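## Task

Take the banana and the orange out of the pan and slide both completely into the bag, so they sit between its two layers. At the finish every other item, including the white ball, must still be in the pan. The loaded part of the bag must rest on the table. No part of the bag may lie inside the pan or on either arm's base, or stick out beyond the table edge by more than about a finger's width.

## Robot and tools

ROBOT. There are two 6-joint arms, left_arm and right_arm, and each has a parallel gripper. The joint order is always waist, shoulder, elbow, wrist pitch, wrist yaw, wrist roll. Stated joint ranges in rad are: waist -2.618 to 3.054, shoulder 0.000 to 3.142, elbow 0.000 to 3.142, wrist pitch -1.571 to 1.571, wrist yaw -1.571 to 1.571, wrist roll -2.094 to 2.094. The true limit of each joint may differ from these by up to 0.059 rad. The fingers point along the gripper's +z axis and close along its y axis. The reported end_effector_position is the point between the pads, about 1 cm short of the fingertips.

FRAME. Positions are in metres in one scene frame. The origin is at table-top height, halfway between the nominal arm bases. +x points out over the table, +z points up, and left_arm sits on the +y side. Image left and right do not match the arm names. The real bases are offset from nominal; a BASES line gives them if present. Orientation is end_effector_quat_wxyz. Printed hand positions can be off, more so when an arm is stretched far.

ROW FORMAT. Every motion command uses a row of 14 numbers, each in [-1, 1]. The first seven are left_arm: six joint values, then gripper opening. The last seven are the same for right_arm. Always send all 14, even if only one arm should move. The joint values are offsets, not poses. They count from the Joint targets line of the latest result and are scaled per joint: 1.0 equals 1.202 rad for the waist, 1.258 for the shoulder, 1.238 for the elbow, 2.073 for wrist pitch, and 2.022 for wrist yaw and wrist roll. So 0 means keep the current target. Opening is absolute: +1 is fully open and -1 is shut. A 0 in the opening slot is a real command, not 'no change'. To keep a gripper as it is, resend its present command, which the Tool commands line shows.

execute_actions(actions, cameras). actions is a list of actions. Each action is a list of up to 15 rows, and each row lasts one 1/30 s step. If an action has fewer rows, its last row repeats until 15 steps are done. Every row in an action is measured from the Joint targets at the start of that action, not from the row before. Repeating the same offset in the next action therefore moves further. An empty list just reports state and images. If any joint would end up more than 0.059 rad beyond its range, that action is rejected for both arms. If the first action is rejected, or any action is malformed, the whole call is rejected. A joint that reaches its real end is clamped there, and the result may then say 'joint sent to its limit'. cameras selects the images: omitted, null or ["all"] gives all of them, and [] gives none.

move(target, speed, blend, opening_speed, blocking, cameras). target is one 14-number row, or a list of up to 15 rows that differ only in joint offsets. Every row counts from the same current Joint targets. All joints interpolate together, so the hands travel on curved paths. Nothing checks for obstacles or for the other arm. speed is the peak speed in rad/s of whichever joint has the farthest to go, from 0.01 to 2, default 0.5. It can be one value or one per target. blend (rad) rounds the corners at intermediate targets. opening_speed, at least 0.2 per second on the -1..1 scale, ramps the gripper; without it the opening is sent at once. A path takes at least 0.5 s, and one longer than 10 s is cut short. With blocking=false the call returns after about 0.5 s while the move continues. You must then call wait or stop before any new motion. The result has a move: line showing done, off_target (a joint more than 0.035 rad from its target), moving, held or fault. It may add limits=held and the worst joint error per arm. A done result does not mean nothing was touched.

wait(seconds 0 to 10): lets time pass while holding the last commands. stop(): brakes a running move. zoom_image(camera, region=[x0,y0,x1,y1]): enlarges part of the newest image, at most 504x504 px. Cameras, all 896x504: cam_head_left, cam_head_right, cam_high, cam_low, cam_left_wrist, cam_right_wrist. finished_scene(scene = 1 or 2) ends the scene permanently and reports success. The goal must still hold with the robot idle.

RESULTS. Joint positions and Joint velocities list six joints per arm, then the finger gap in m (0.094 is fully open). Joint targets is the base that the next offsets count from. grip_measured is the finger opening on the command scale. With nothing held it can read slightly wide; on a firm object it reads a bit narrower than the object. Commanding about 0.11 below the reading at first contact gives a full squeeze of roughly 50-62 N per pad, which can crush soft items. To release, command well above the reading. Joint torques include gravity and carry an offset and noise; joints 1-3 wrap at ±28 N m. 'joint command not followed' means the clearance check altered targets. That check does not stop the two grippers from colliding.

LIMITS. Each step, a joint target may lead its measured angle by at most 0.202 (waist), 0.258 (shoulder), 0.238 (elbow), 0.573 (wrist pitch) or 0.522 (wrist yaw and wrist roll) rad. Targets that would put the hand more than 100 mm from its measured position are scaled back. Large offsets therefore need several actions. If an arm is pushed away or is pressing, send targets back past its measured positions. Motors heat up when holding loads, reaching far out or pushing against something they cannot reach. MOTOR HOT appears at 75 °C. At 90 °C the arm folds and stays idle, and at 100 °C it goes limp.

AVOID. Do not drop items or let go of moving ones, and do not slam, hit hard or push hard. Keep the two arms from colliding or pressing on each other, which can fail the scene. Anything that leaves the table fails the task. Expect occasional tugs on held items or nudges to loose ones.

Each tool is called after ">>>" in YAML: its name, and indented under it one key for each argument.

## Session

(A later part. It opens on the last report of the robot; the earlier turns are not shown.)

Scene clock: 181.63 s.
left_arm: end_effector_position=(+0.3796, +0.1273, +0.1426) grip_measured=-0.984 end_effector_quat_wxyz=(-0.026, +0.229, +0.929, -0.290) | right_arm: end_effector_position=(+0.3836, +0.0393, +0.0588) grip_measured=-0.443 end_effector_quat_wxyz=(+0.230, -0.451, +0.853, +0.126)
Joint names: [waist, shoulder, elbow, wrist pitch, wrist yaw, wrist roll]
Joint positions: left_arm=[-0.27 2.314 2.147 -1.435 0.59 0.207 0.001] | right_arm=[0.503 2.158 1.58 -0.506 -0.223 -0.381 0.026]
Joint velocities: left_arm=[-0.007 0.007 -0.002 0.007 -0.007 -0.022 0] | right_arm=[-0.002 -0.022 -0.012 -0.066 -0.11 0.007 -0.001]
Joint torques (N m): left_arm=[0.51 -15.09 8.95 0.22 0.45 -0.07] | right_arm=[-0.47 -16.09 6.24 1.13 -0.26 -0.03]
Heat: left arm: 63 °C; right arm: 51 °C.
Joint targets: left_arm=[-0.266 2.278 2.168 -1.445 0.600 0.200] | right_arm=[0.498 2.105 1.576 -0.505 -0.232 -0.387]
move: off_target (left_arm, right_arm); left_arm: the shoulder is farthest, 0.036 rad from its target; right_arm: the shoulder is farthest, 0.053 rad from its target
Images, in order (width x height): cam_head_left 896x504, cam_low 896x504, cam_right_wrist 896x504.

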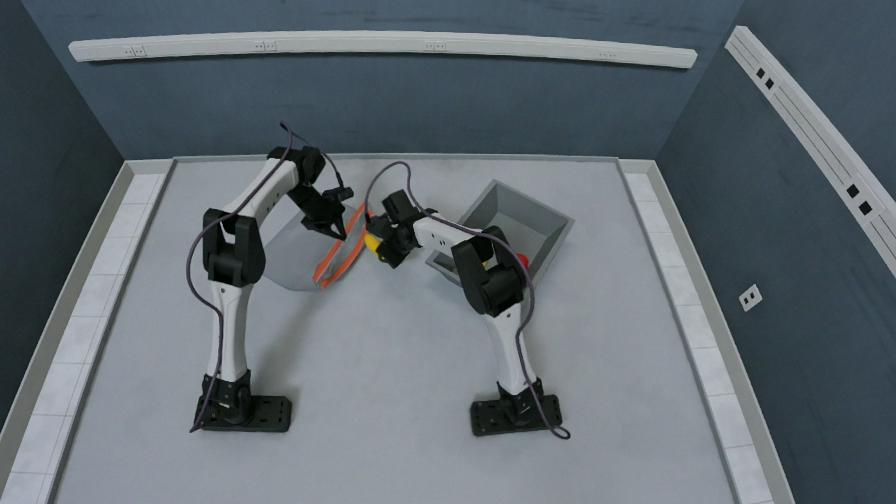

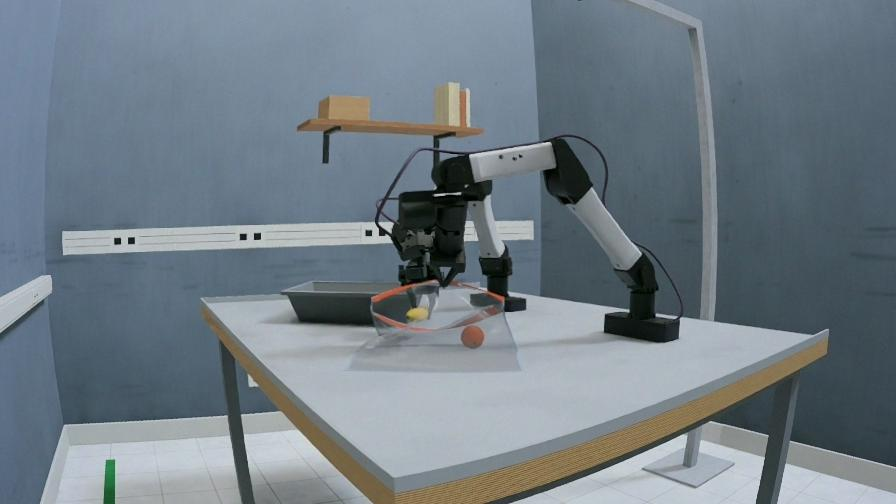

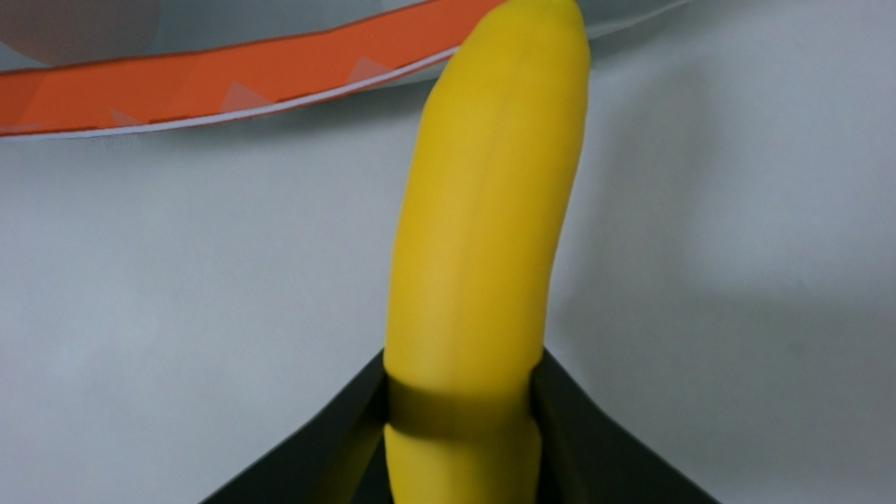

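>>> move:
  target:
    - [-0.03,0.0048,-0.068,0.041,0,0,-1,0,-0.2027,-0.2229,0.0024,0,0,-0.65]
    - [-0.0591,0.0095,-0.1357,0.082,0,0,-1,0.218,-0.3116,-0.391,0.0314,0.0519,0.0816,-0.65]
  speed: 0.4
  blend: 0.03
  cameras: ["cam_right_wrist", "cam_low", "cam_head_left"]

Scene clock: 187.93 s.
left_arm: end_effector_position=(+0.3677, +0.1021, +0.1078) grip_measured=-0.984 end_effector_quat_wxyz=(-0.030, +0.259, +0.921, -0.289) | right_arm: end_effector_position=(+0.2271, +0.0470, +0.0739) grip_measured=-0.443 end_effector_quat_wxyz=(+0.197, -0.487, +0.841, +0.125)
Joint names: [waist, shoulder, elbow, wrist pitch, wrist yaw, wrist roll]
Joint positions: left_arm=[-0.332 2.314 2.009 -1.287 0.59 0.207 0.001] | right_arm=[0.758 1.753 1.094 -0.459 -0.134 -0.228 0.026]
Joint velocities: left_arm=[-0.002 -0.002 0.012 0.037 0.051 0.022 -0.001] | right_arm=[0.007 -0.012 0.007 -0.051 0.081 -0.022 0]
Joint torques (N m): left_arm=[-0.18 -14.16 6.01 0.45 0.45 -0.08] | right_arm=[0.1 -11.43 6.19 1.32 -0.04 0.11]
Heat: left arm: 64 °C; right arm: 52 °C.
Joint targets: left_arm=[-0.337 2.290 1.999 -1.275 0.600 0.200] | right_arm=[0.760 1.713 1.092 -0.440 -0.127 -0.222]
move: off_target (right_arm); right_arm: the shoulder is farthest, 0.040 rad from its target
Images, in order (width x height): cam_head_left 896x504, cam_low 896x504, cam_right_wrist 896x504.

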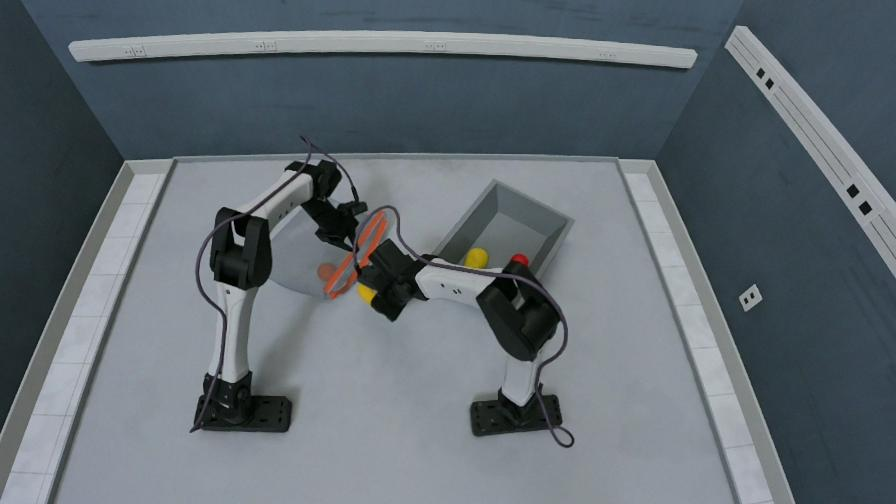

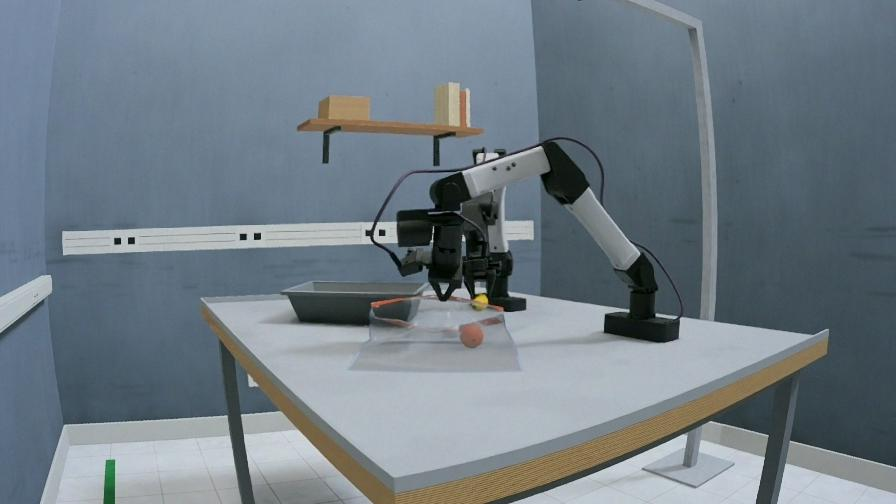

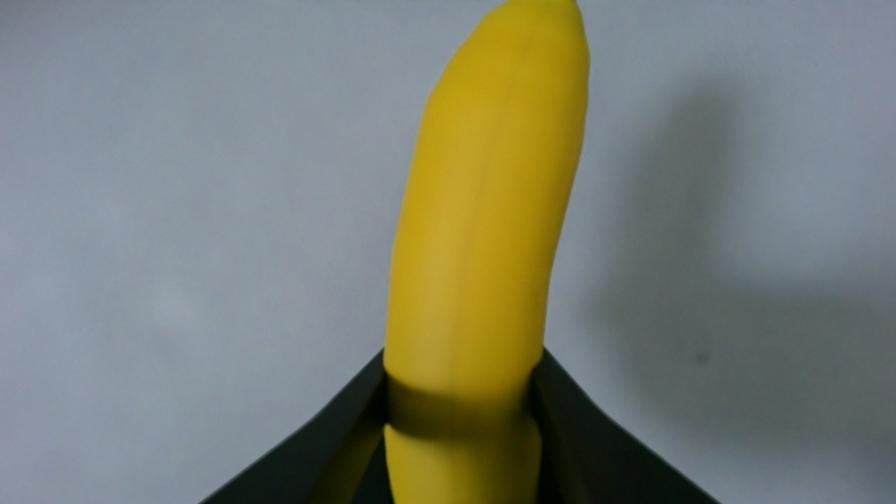

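>>> zoom_image:
  camera: "cam_head_left"
  region: [250, 190, 430, 330]

>>> zoom_image:
  camera: "cam_low"
  region: [340, 260, 540, 380]

Scaled by 2.800 from the camera's 896x504 image, which has a finer 1280x720 frame.

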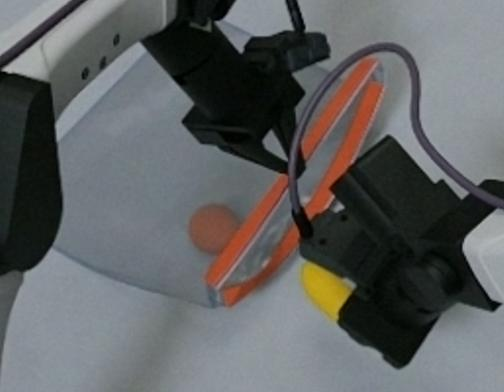

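Scaled by 2.520 from the camera's 896x504 image, which has a finer 1280x720 frame.

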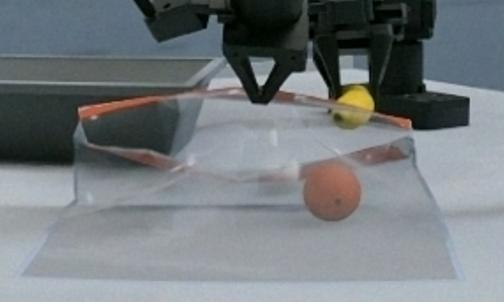

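>>> move:
  target:
    - [-0.0488,-0.149,-0.2027,0.1286,-0.0989,-0.0331,-1,0,0,0,0,0,0,-0.65]
    - [-0.109,-0.268,-0.3869,0.2498,-0.1978,-0.0658,-1,0,0,0,0,0,0,-0.65]
    - [-0.1714,-0.3677,-0.5751,0.3851,-0.2967,-0.0989,-1,0,0,0,0,0,0,-0.65]
  speed: 0.3
  blend: 0.03
  cameras: ["cam_left_wrist", "cam_low", "cam_head_left"]

Scene clock: 193.90 s.
left_arm: end_effector_position=(+0.3686, +0.1017, +0.1068) grip_measured=-0.984 end_effector_quat_wxyz=(+0.247, +0.269, +0.928, -0.076) | right_arm: end_effector_position=(+0.2274, +0.0470, +0.0740) grip_measured=-0.443 end_effector_quat_wxyz=(+0.198, -0.487, +0.842, +0.124)
Joint names: [waist, shoulder, elbow, wrist pitch, wrist yaw, wrist roll]
Joint positions: left_arm=[-0.538 1.859 1.298 -0.488 0.013 0.008 0.001] | right_arm=[0.758 1.753 1.094 -0.458 -0.133 -0.227 0.026]
Joint velocities: left_arm=[-0.012 -0.002 -0.002 0.022 0.051 -0.081 0.001] | right_arm=[0.007 0.012 -0.012 0.007 -0.11 -0.051 0.001]
Joint torques (N m): left_arm=[-0.2 -11.86 6.67 1.64 -0.1 -0.11] | right_arm=[0.18 -11.45 6.19 1.3 -0.05 0.1]
Heat: left arm: 63 °C; right arm: 53 °C.
Joint targets: left_arm=[-0.543 1.827 1.287 -0.477 0.000 0.000] | right_arm=[0.760 1.713 1.092 -0.440 -0.127 -0.222]
move: off_target (right_arm); right_arm: the shoulder is farthest, 0.040 rad from its target
Images, in order (width x height): cam_head_left 896x504, cam_low 896x504, cam_left_wrist 896x504.

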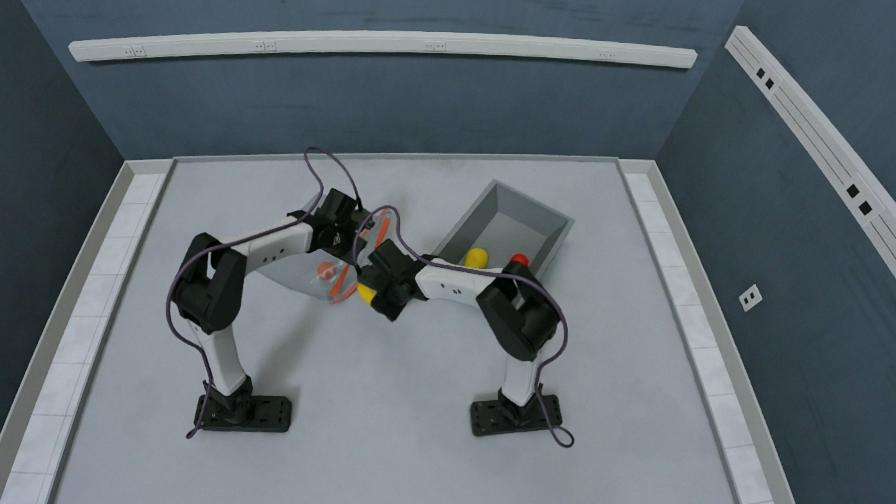

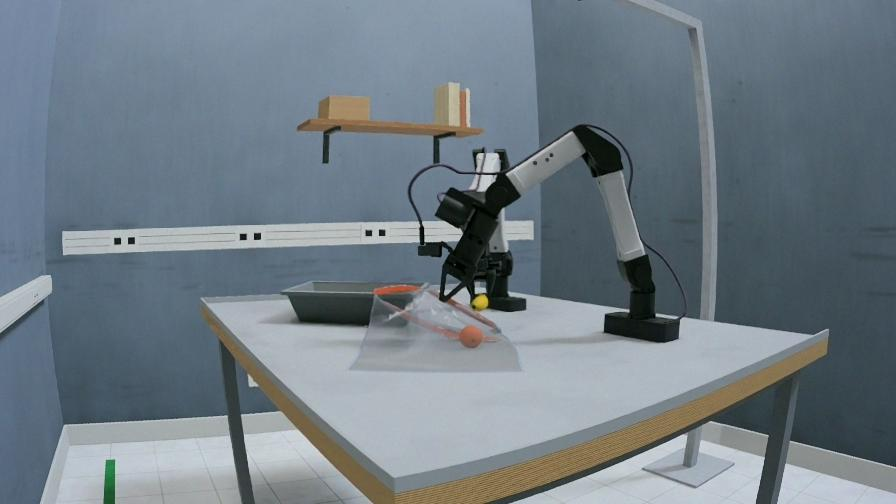

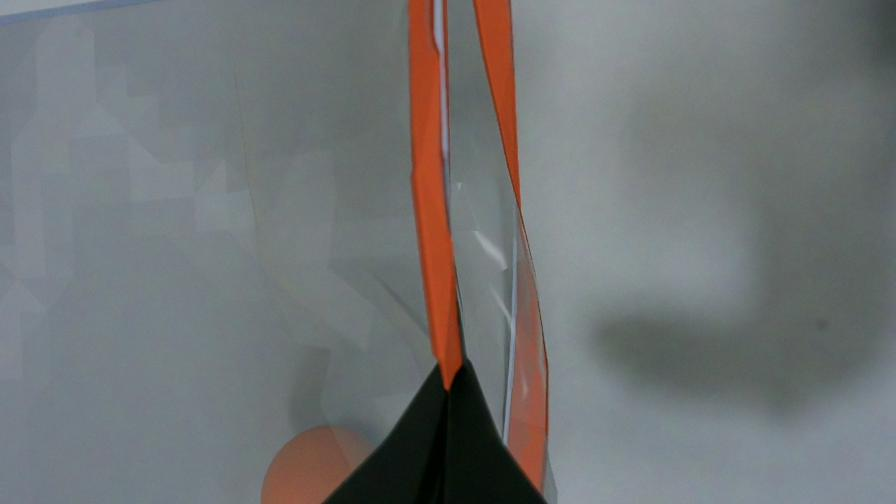

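>>> execute_actions:
  actions: []
  cameras: ["cam_right_wrist", "cam_head_left", "cam_low"]

Scene clock: 195.83 s.
left_arm: end_effector_position=(+0.3689, +0.1018, +0.1070) grip_measured=-0.984 end_effector_quat_wxyz=(+0.247, +0.269, +0.928, -0.075) | right_arm: end_effector_position=(+0.2274, +0.0470, +0.0740) grip_measured=-0.443 end_effector_quat_wxyz=(+0.198, -0.487, +0.842, +0.124)
Joint names: [waist, shoulder, elbow, wrist pitch, wrist yaw, wrist roll]
Joint positions: left_arm=[-0.538 1.859 1.298 -0.487 0.012 0.008 0.001] | right_arm=[0.758 1.753 1.094 -0.458 -0.133 -0.227 0.026]
Joint velocities: left_arm=[-0.017 -0.002 0.012 -0.037 0.022 -0.037 0] | right_arm=[-0.002 -0.007 -0.032 -0.007 0.022 0.037 0]
Joint torques (N m): left_arm=[-0.21 -11.88 6.67 1.65 -0.09 -0.12] | right_arm=[0.18 -11.44 6.2 1.3 -0.05 0.09]
Heat: left arm: 62 °C; right arm: 53 °C.
Joint targets: left_arm=[-0.543 1.827 1.287 -0.477 0.000 0.000] | right_arm=[0.760 1.713 1.092 -0.440 -0.127 -0.223]
Tool commands: left_gripper/opening=-1.0 right_gripper/opening=-0.65
Images, in order (width x height): cam_head_left 896x504, cam_low 896x504, cam_right_wrist 896x504.

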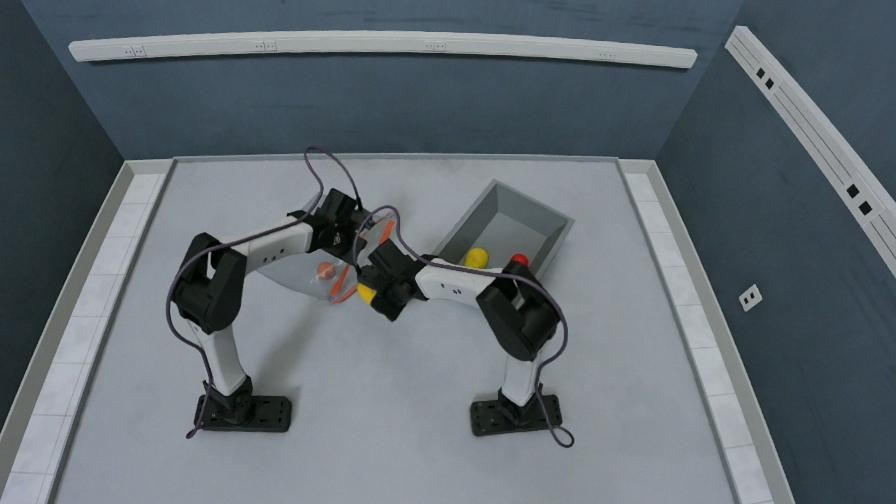

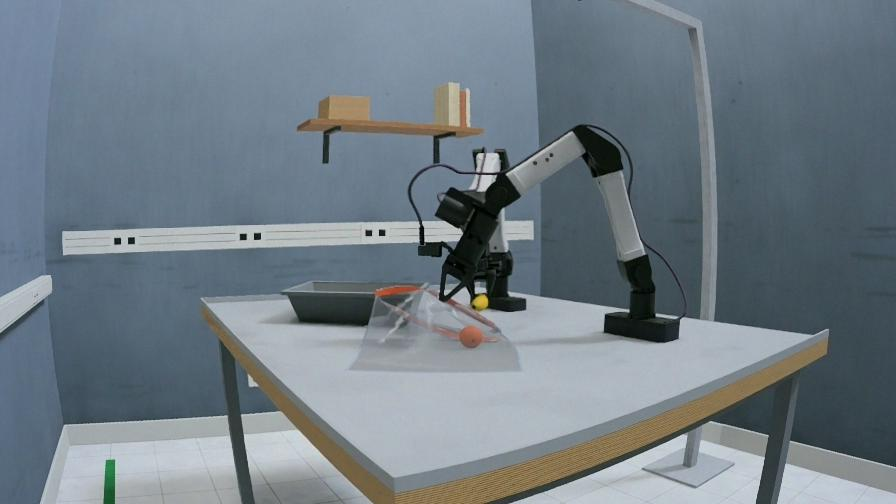

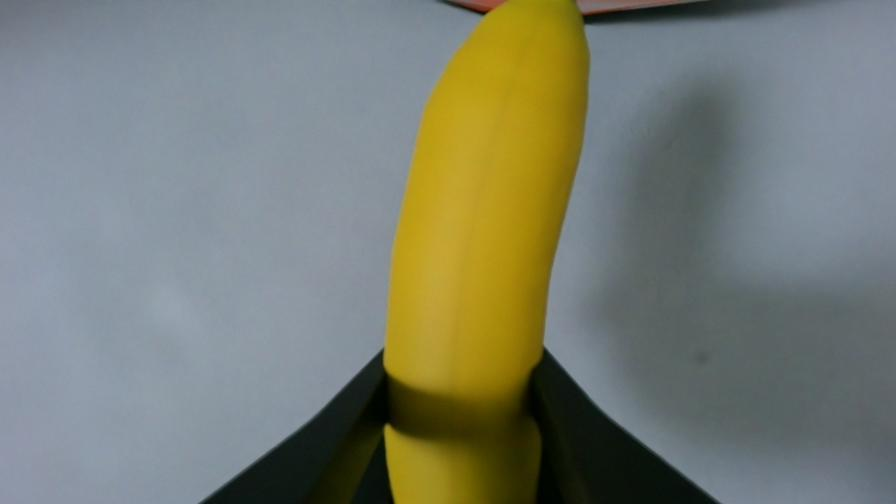

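>>> move:
  target:
    - [0,0,0,0,0,0,-1,-0.05,-0.02,0.071,-0.114,0.021,0.005,-0.65]
    - [0,0,0,0,0,0,-1,-0.191,0.246,0.43,-0.222,0.028,-0.022,-0.65]
  speed: 0.4
  blend: 0.04

Scene clock: 199.17 s.
left_arm: end_effector_position=(+0.3689, +0.1018, +0.1070) grip_measured=-0.984 end_effector_quat_wxyz=(+0.247, +0.269, +0.928, -0.075) | right_arm: end_effector_position=(+0.3256, -0.0087, +0.0939) grip_measured=-0.443 end_effector_quat_wxyz=(+0.121, -0.403, +0.906, +0.057)
Joint names: [waist, shoulder, elbow, wrist pitch, wrist yaw, wrist roll]
Joint positions: left_arm=[-0.538 1.859 1.298 -0.487 0.012 0.008 0.001] | right_arm=[0.533 2.011 1.596 -0.898 -0.076 -0.261 0.026]
Joint velocities: left_arm=[-0.002 -0.002 -0.002 0.066 -0.007 0.066 0.002] | right_arm=[0.002 0.007 -0.012 0.007 -0.007 0.095 0]
Joint torques (N m): left_arm=[-0.14 -11.85 6.64 1.64 -0.1 -0.12] | right_arm=[-0.54 -9.17 9.2 0.76 -0.01 0.02]
Heat: left arm: 61 °C; right arm: 53 °C.
Joint targets: left_arm=[-0.543 1.827 1.287 -0.477 0.000 0.000] | right_arm=[0.530 2.023 1.624 -0.900 -0.071 -0.267]
move: done

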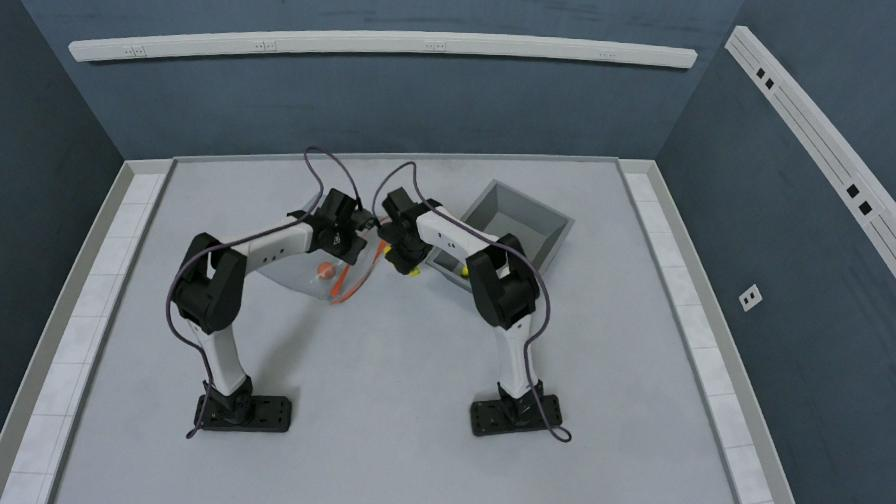

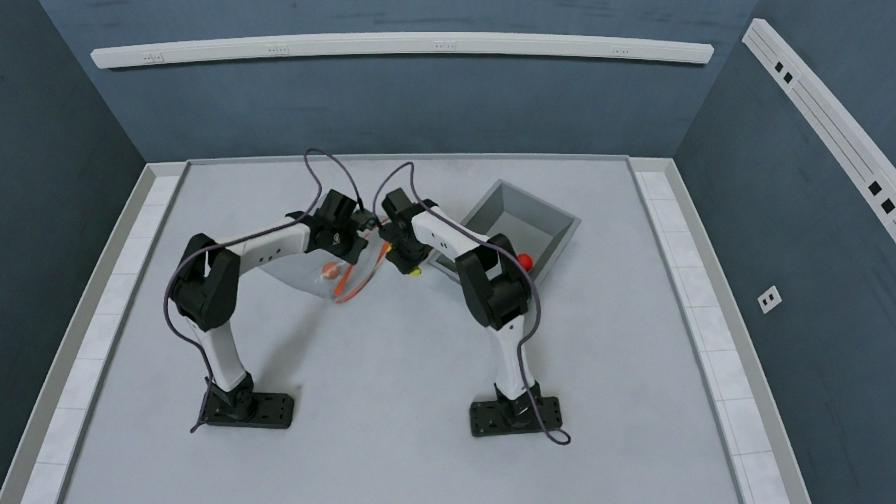

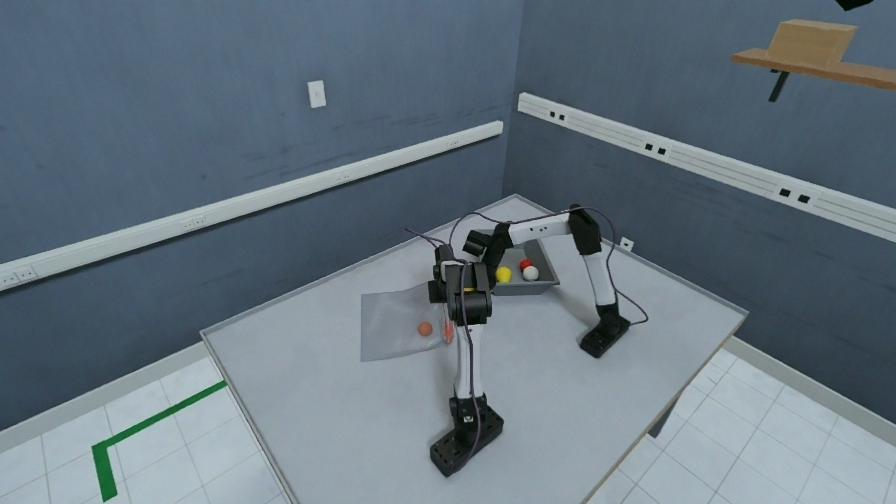

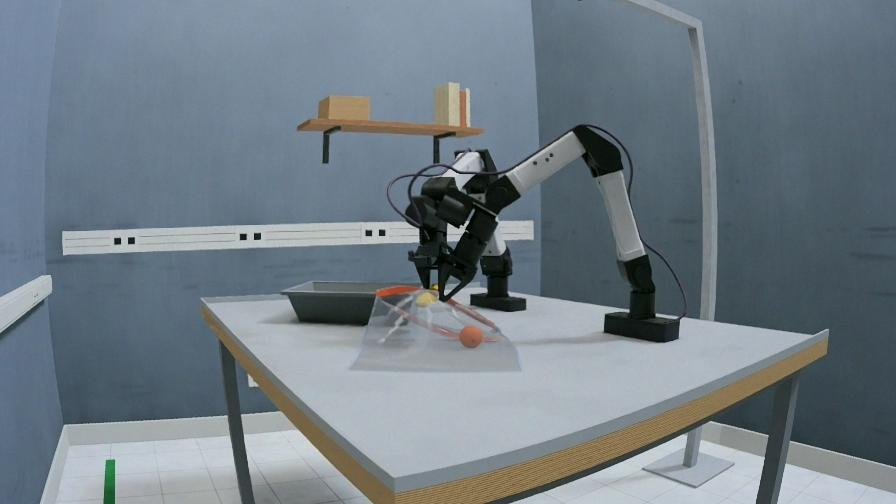

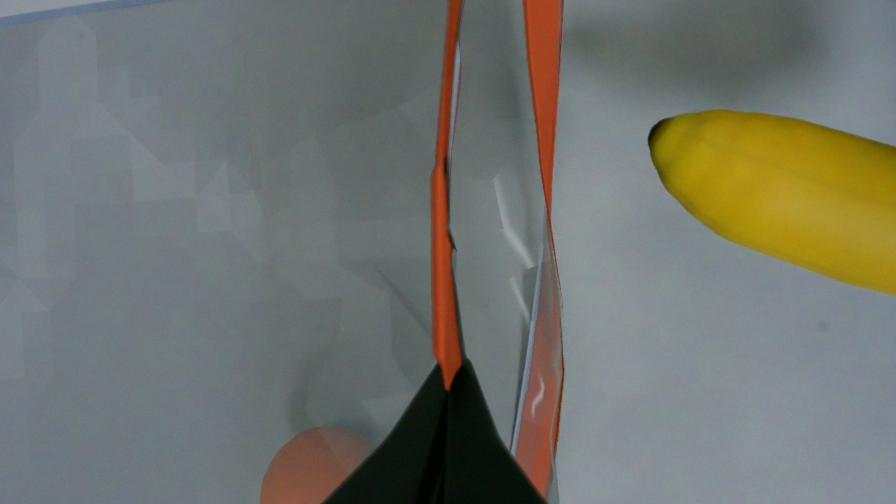

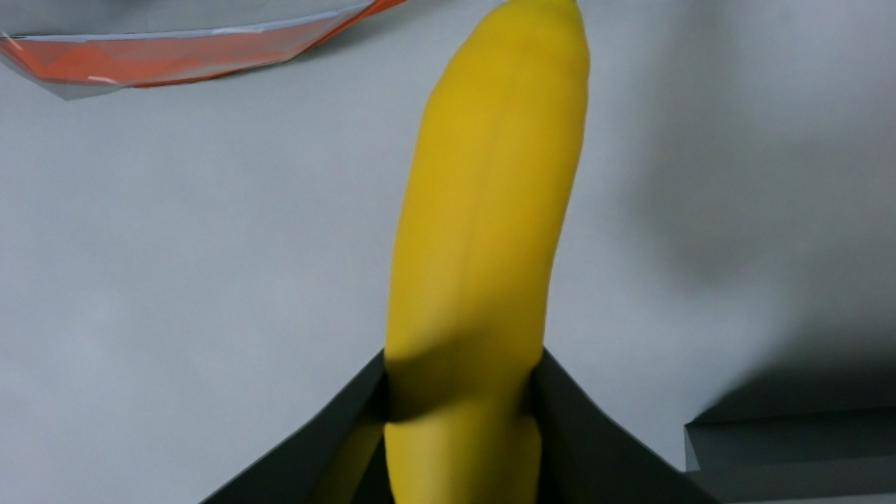

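>>> zoom_image:
  camera: "cam_low"
  region: [330, 230, 540, 390]

>>> zoom_image:
  camera: "cam_left_wrist"
  region: [392, 0, 896, 504]

>>> zoom_image:
  camera: "cam_head_right"
  region: [300, 190, 460, 320]

Scaled by 2.400 from the camera's 896x504 image, which has a finer 1280x720 frame.

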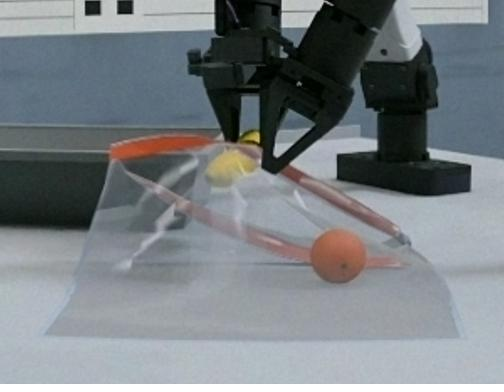

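Scaled by 1.000.

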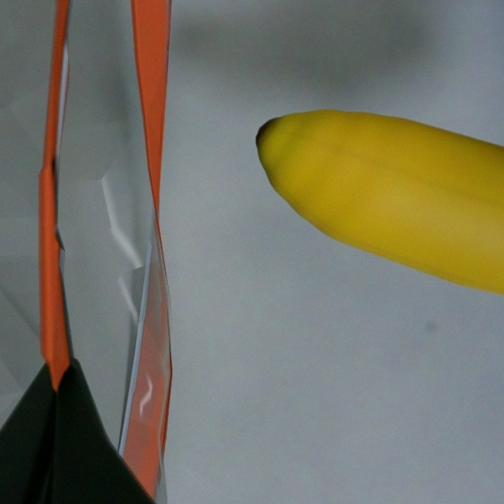

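Scaled by 3.150 from the camera's 896x504 image, which has a finer 1280x720 frame.

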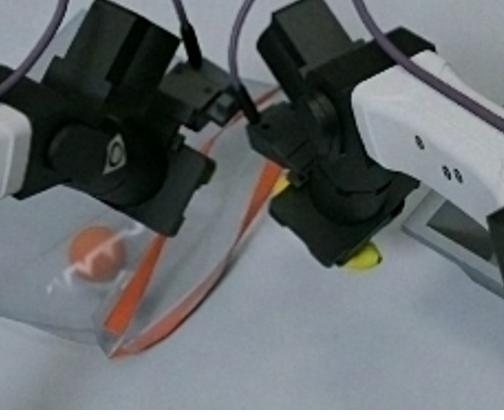

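>>> move:
  target: [0.085,0.153,0.266,-0.182,0,0,-1,0,0,0,0,0,0,-0.65]
  speed: 0.3

>>> zoom_image:
  camera: "cam_low"
  region: [330, 230, 540, 390]

>>> zoom_image:
  camera: "cam_head_right"
  region: [300, 190, 460, 320]

Scene clock: 205.77 s.
left_arm: end_effector_position=(+0.3892, +0.1389, +0.1116) grip_measured=-0.984 end_effector_quat_wxyz=(+0.156, +0.230, +0.960, -0.041) | right_arm: end_effector_position=(+0.3254, -0.0089, +0.0938) grip_measured=-0.443 end_effector_quat_wxyz=(+0.120, -0.403, +0.906, +0.056)
Joint names: [waist, shoulder, elbow, wrist pitch, wrist yaw, wrist roll]
Joint positions: left_arm=[-0.445 2.001 1.594 -0.841 0.011 0.008 0.001] | right_arm=[0.533 2.011 1.596 -0.899 -0.076 -0.262 0.026]
Joint velocities: left_arm=[-0.002 -0.002 -0.007 0.007 0.007 -0.081 -0.001] | right_arm=[0.012 0.002 -0.012 -0.022 -0.022 -0.007 0.001]
Joint torques (N m): left_arm=[0.55 -8.98 9.87 1 -0.08 -0.11] | right_arm=[-0.27 -9.17 9.2 0.77 -0.03 0]
Heat: left arm: 58 °C; right arm: 52 °C.
Joint targets: left_arm=[-0.441 2.020 1.617 -0.855 0.000 0.000] | right_arm=[0.530 2.023 1.624 -0.900 -0.071 -0.267]
move: done

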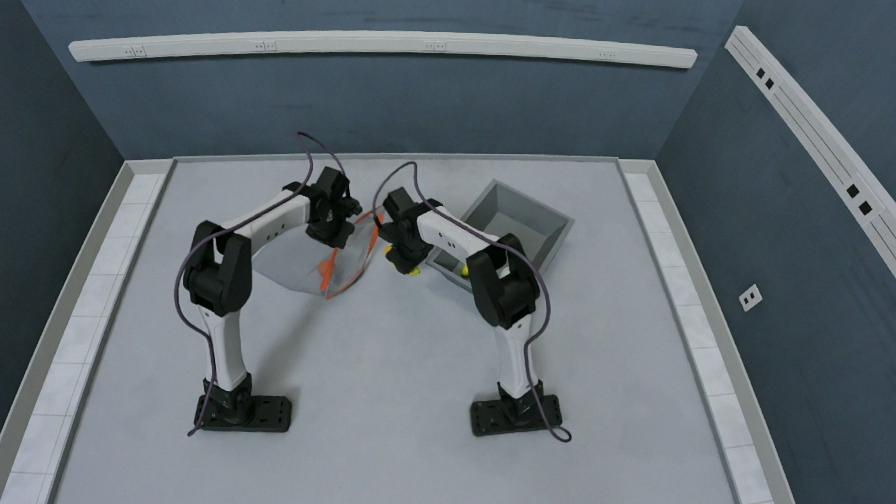

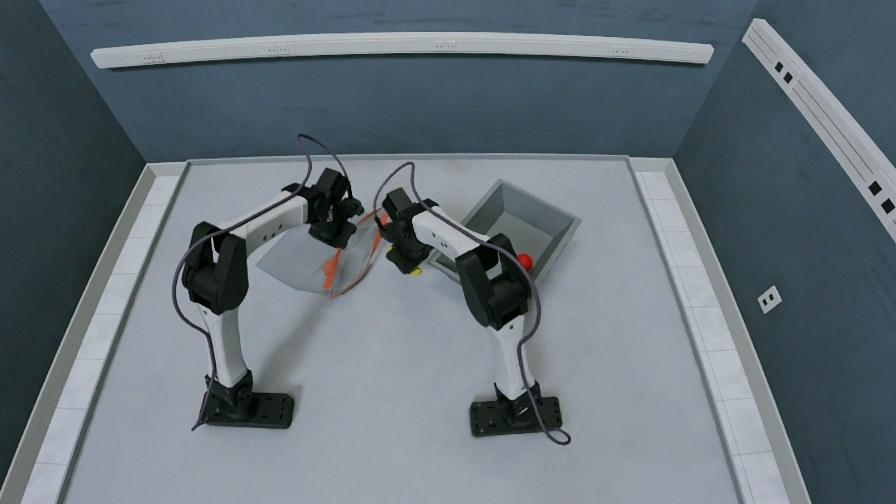

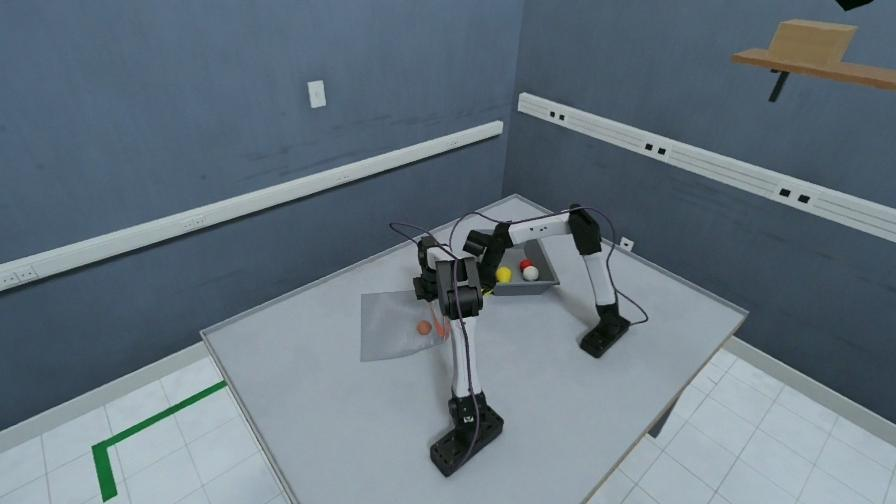

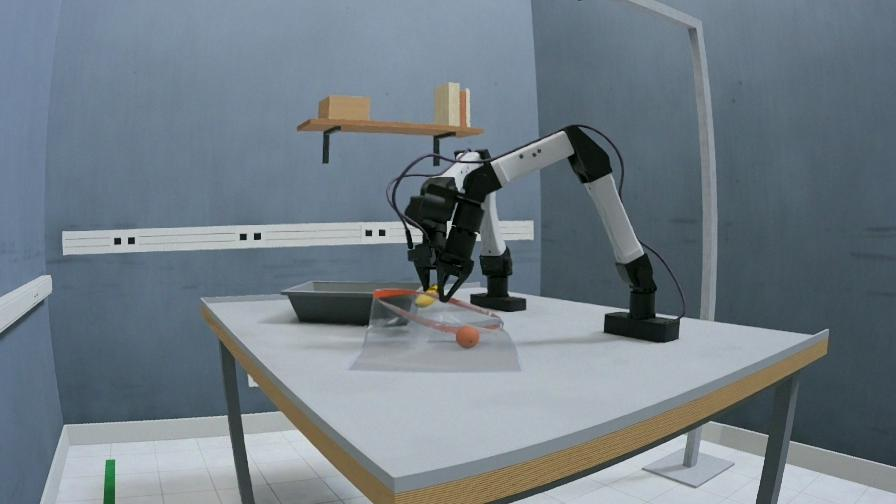

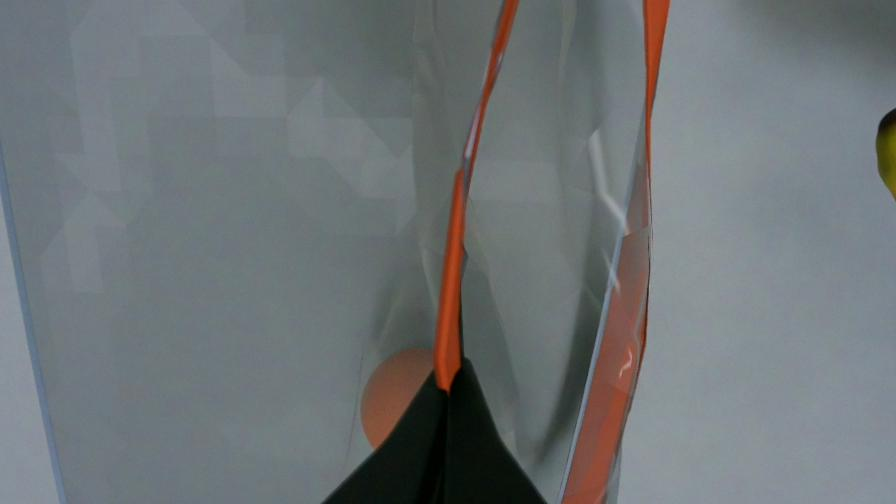

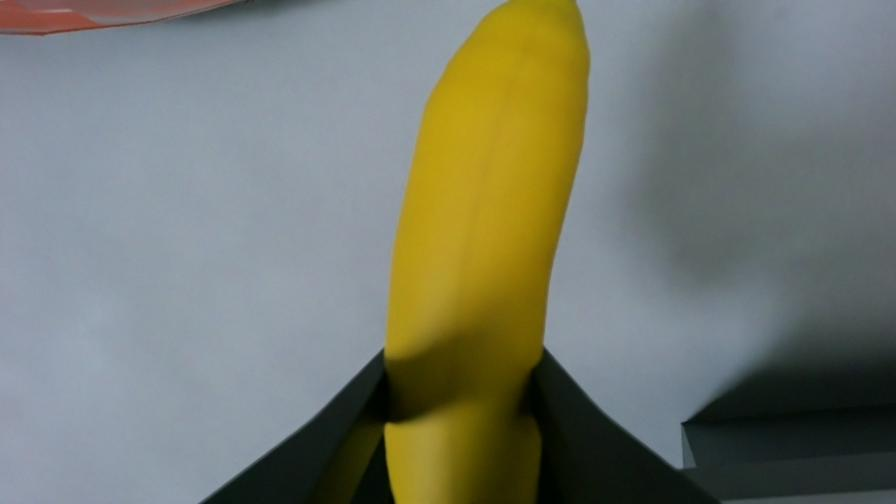

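Scaled by 2.400 from the camera's 896x504 image, which has a finer 1280x720 frame.

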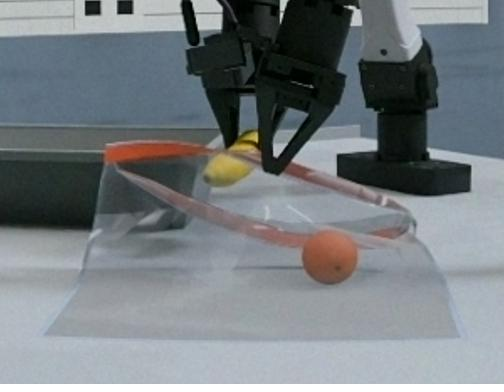

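Scaled by 3.150 from the camera's 896x504 image, which has a finer 1280x720 frame.

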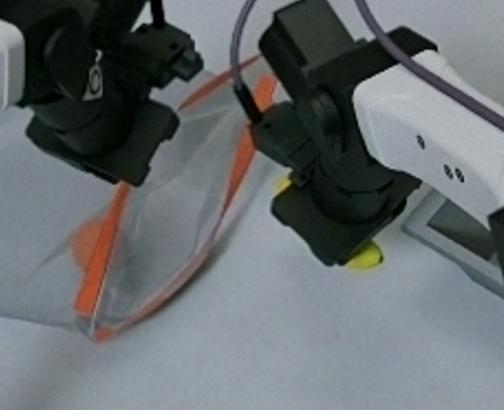

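>>> move:
  target: [0.002,-0.157,-0.198,0.123,0,0,-1,0,0,0,0,0,0,-0.65]
  speed: 0.25
  cameras: ["cam_low", "cam_left_wrist", "cam_head_right"]

>>> zoom_image:
  camera: "cam_low"
  region: [330, 230, 540, 390]

Scene clock: 209.37 s.
left_arm: end_effector_position=(+0.3877, +0.1397, +0.1261) grip_measured=-0.984 end_effector_quat_wxyz=(+0.236, +0.226, +0.943, -0.060) | right_arm: end_effector_position=(+0.3254, -0.0089, +0.0938) grip_measured=-0.443 end_effector_quat_wxyz=(+0.120, -0.403, +0.905, +0.056)
Joint names: [waist, shoulder, elbow, wrist pitch, wrist yaw, wrist roll]
Joint positions: left_arm=[-0.445 1.853 1.383 -0.61 0.011 0.008 0.001] | right_arm=[0.533 2.011 1.596 -0.899 -0.076 -0.262 0.026]
Joint velocities: left_arm=[-0.012 -0.017 -0.007 0.007 0.007 0.022 0] | right_arm=[-0.007 -0.002 -0.012 -0.037 0.066 -0.022 0]
Joint torques (N m): left_arm=[0.75 -11.77 6.69 1.6 -0.1 -0.11] | right_arm=[-0.27 -9.17 9.2 0.77 -0.03 -0.01]
Heat: left arm: 57 °C; right arm: 52 °C.
Joint targets: left_arm=[-0.438 1.822 1.372 -0.600 0.000 0.000] | right_arm=[0.530 2.023 1.624 -0.900 -0.071 -0.267]
move: done
Images, in order (width x height): cam_head_right 896x504, cam_low 896x504, cam_left_wrist 896x504.

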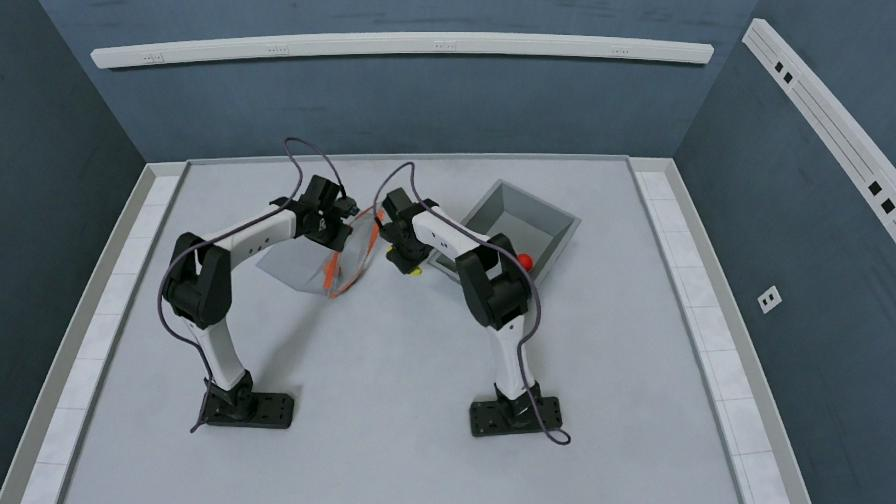

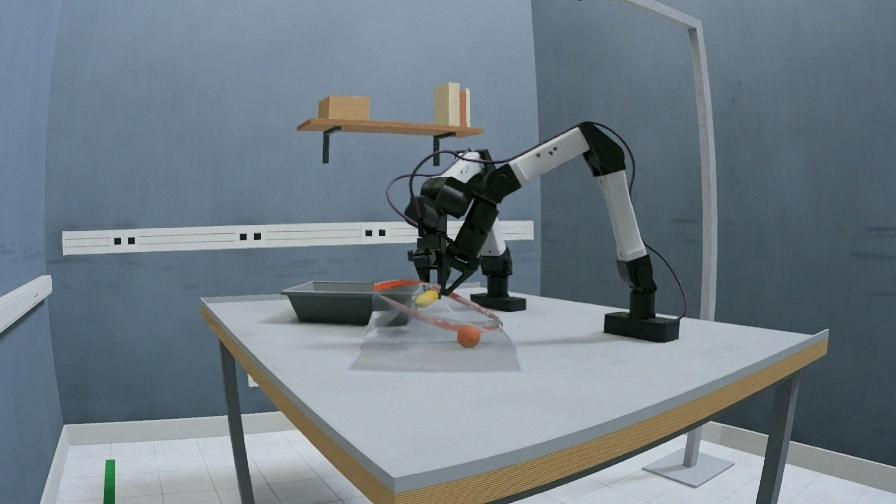

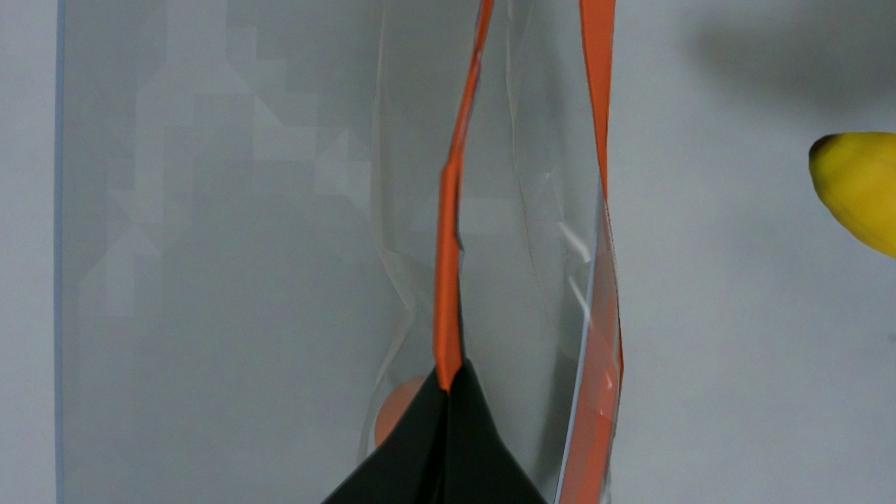

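Scaled by 2.400 from the camera's 896x504 image, which has a finer 1280x720 frame.

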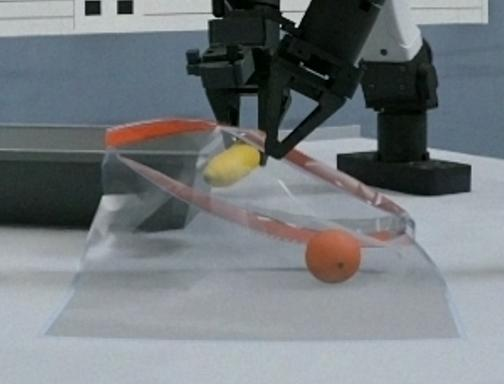

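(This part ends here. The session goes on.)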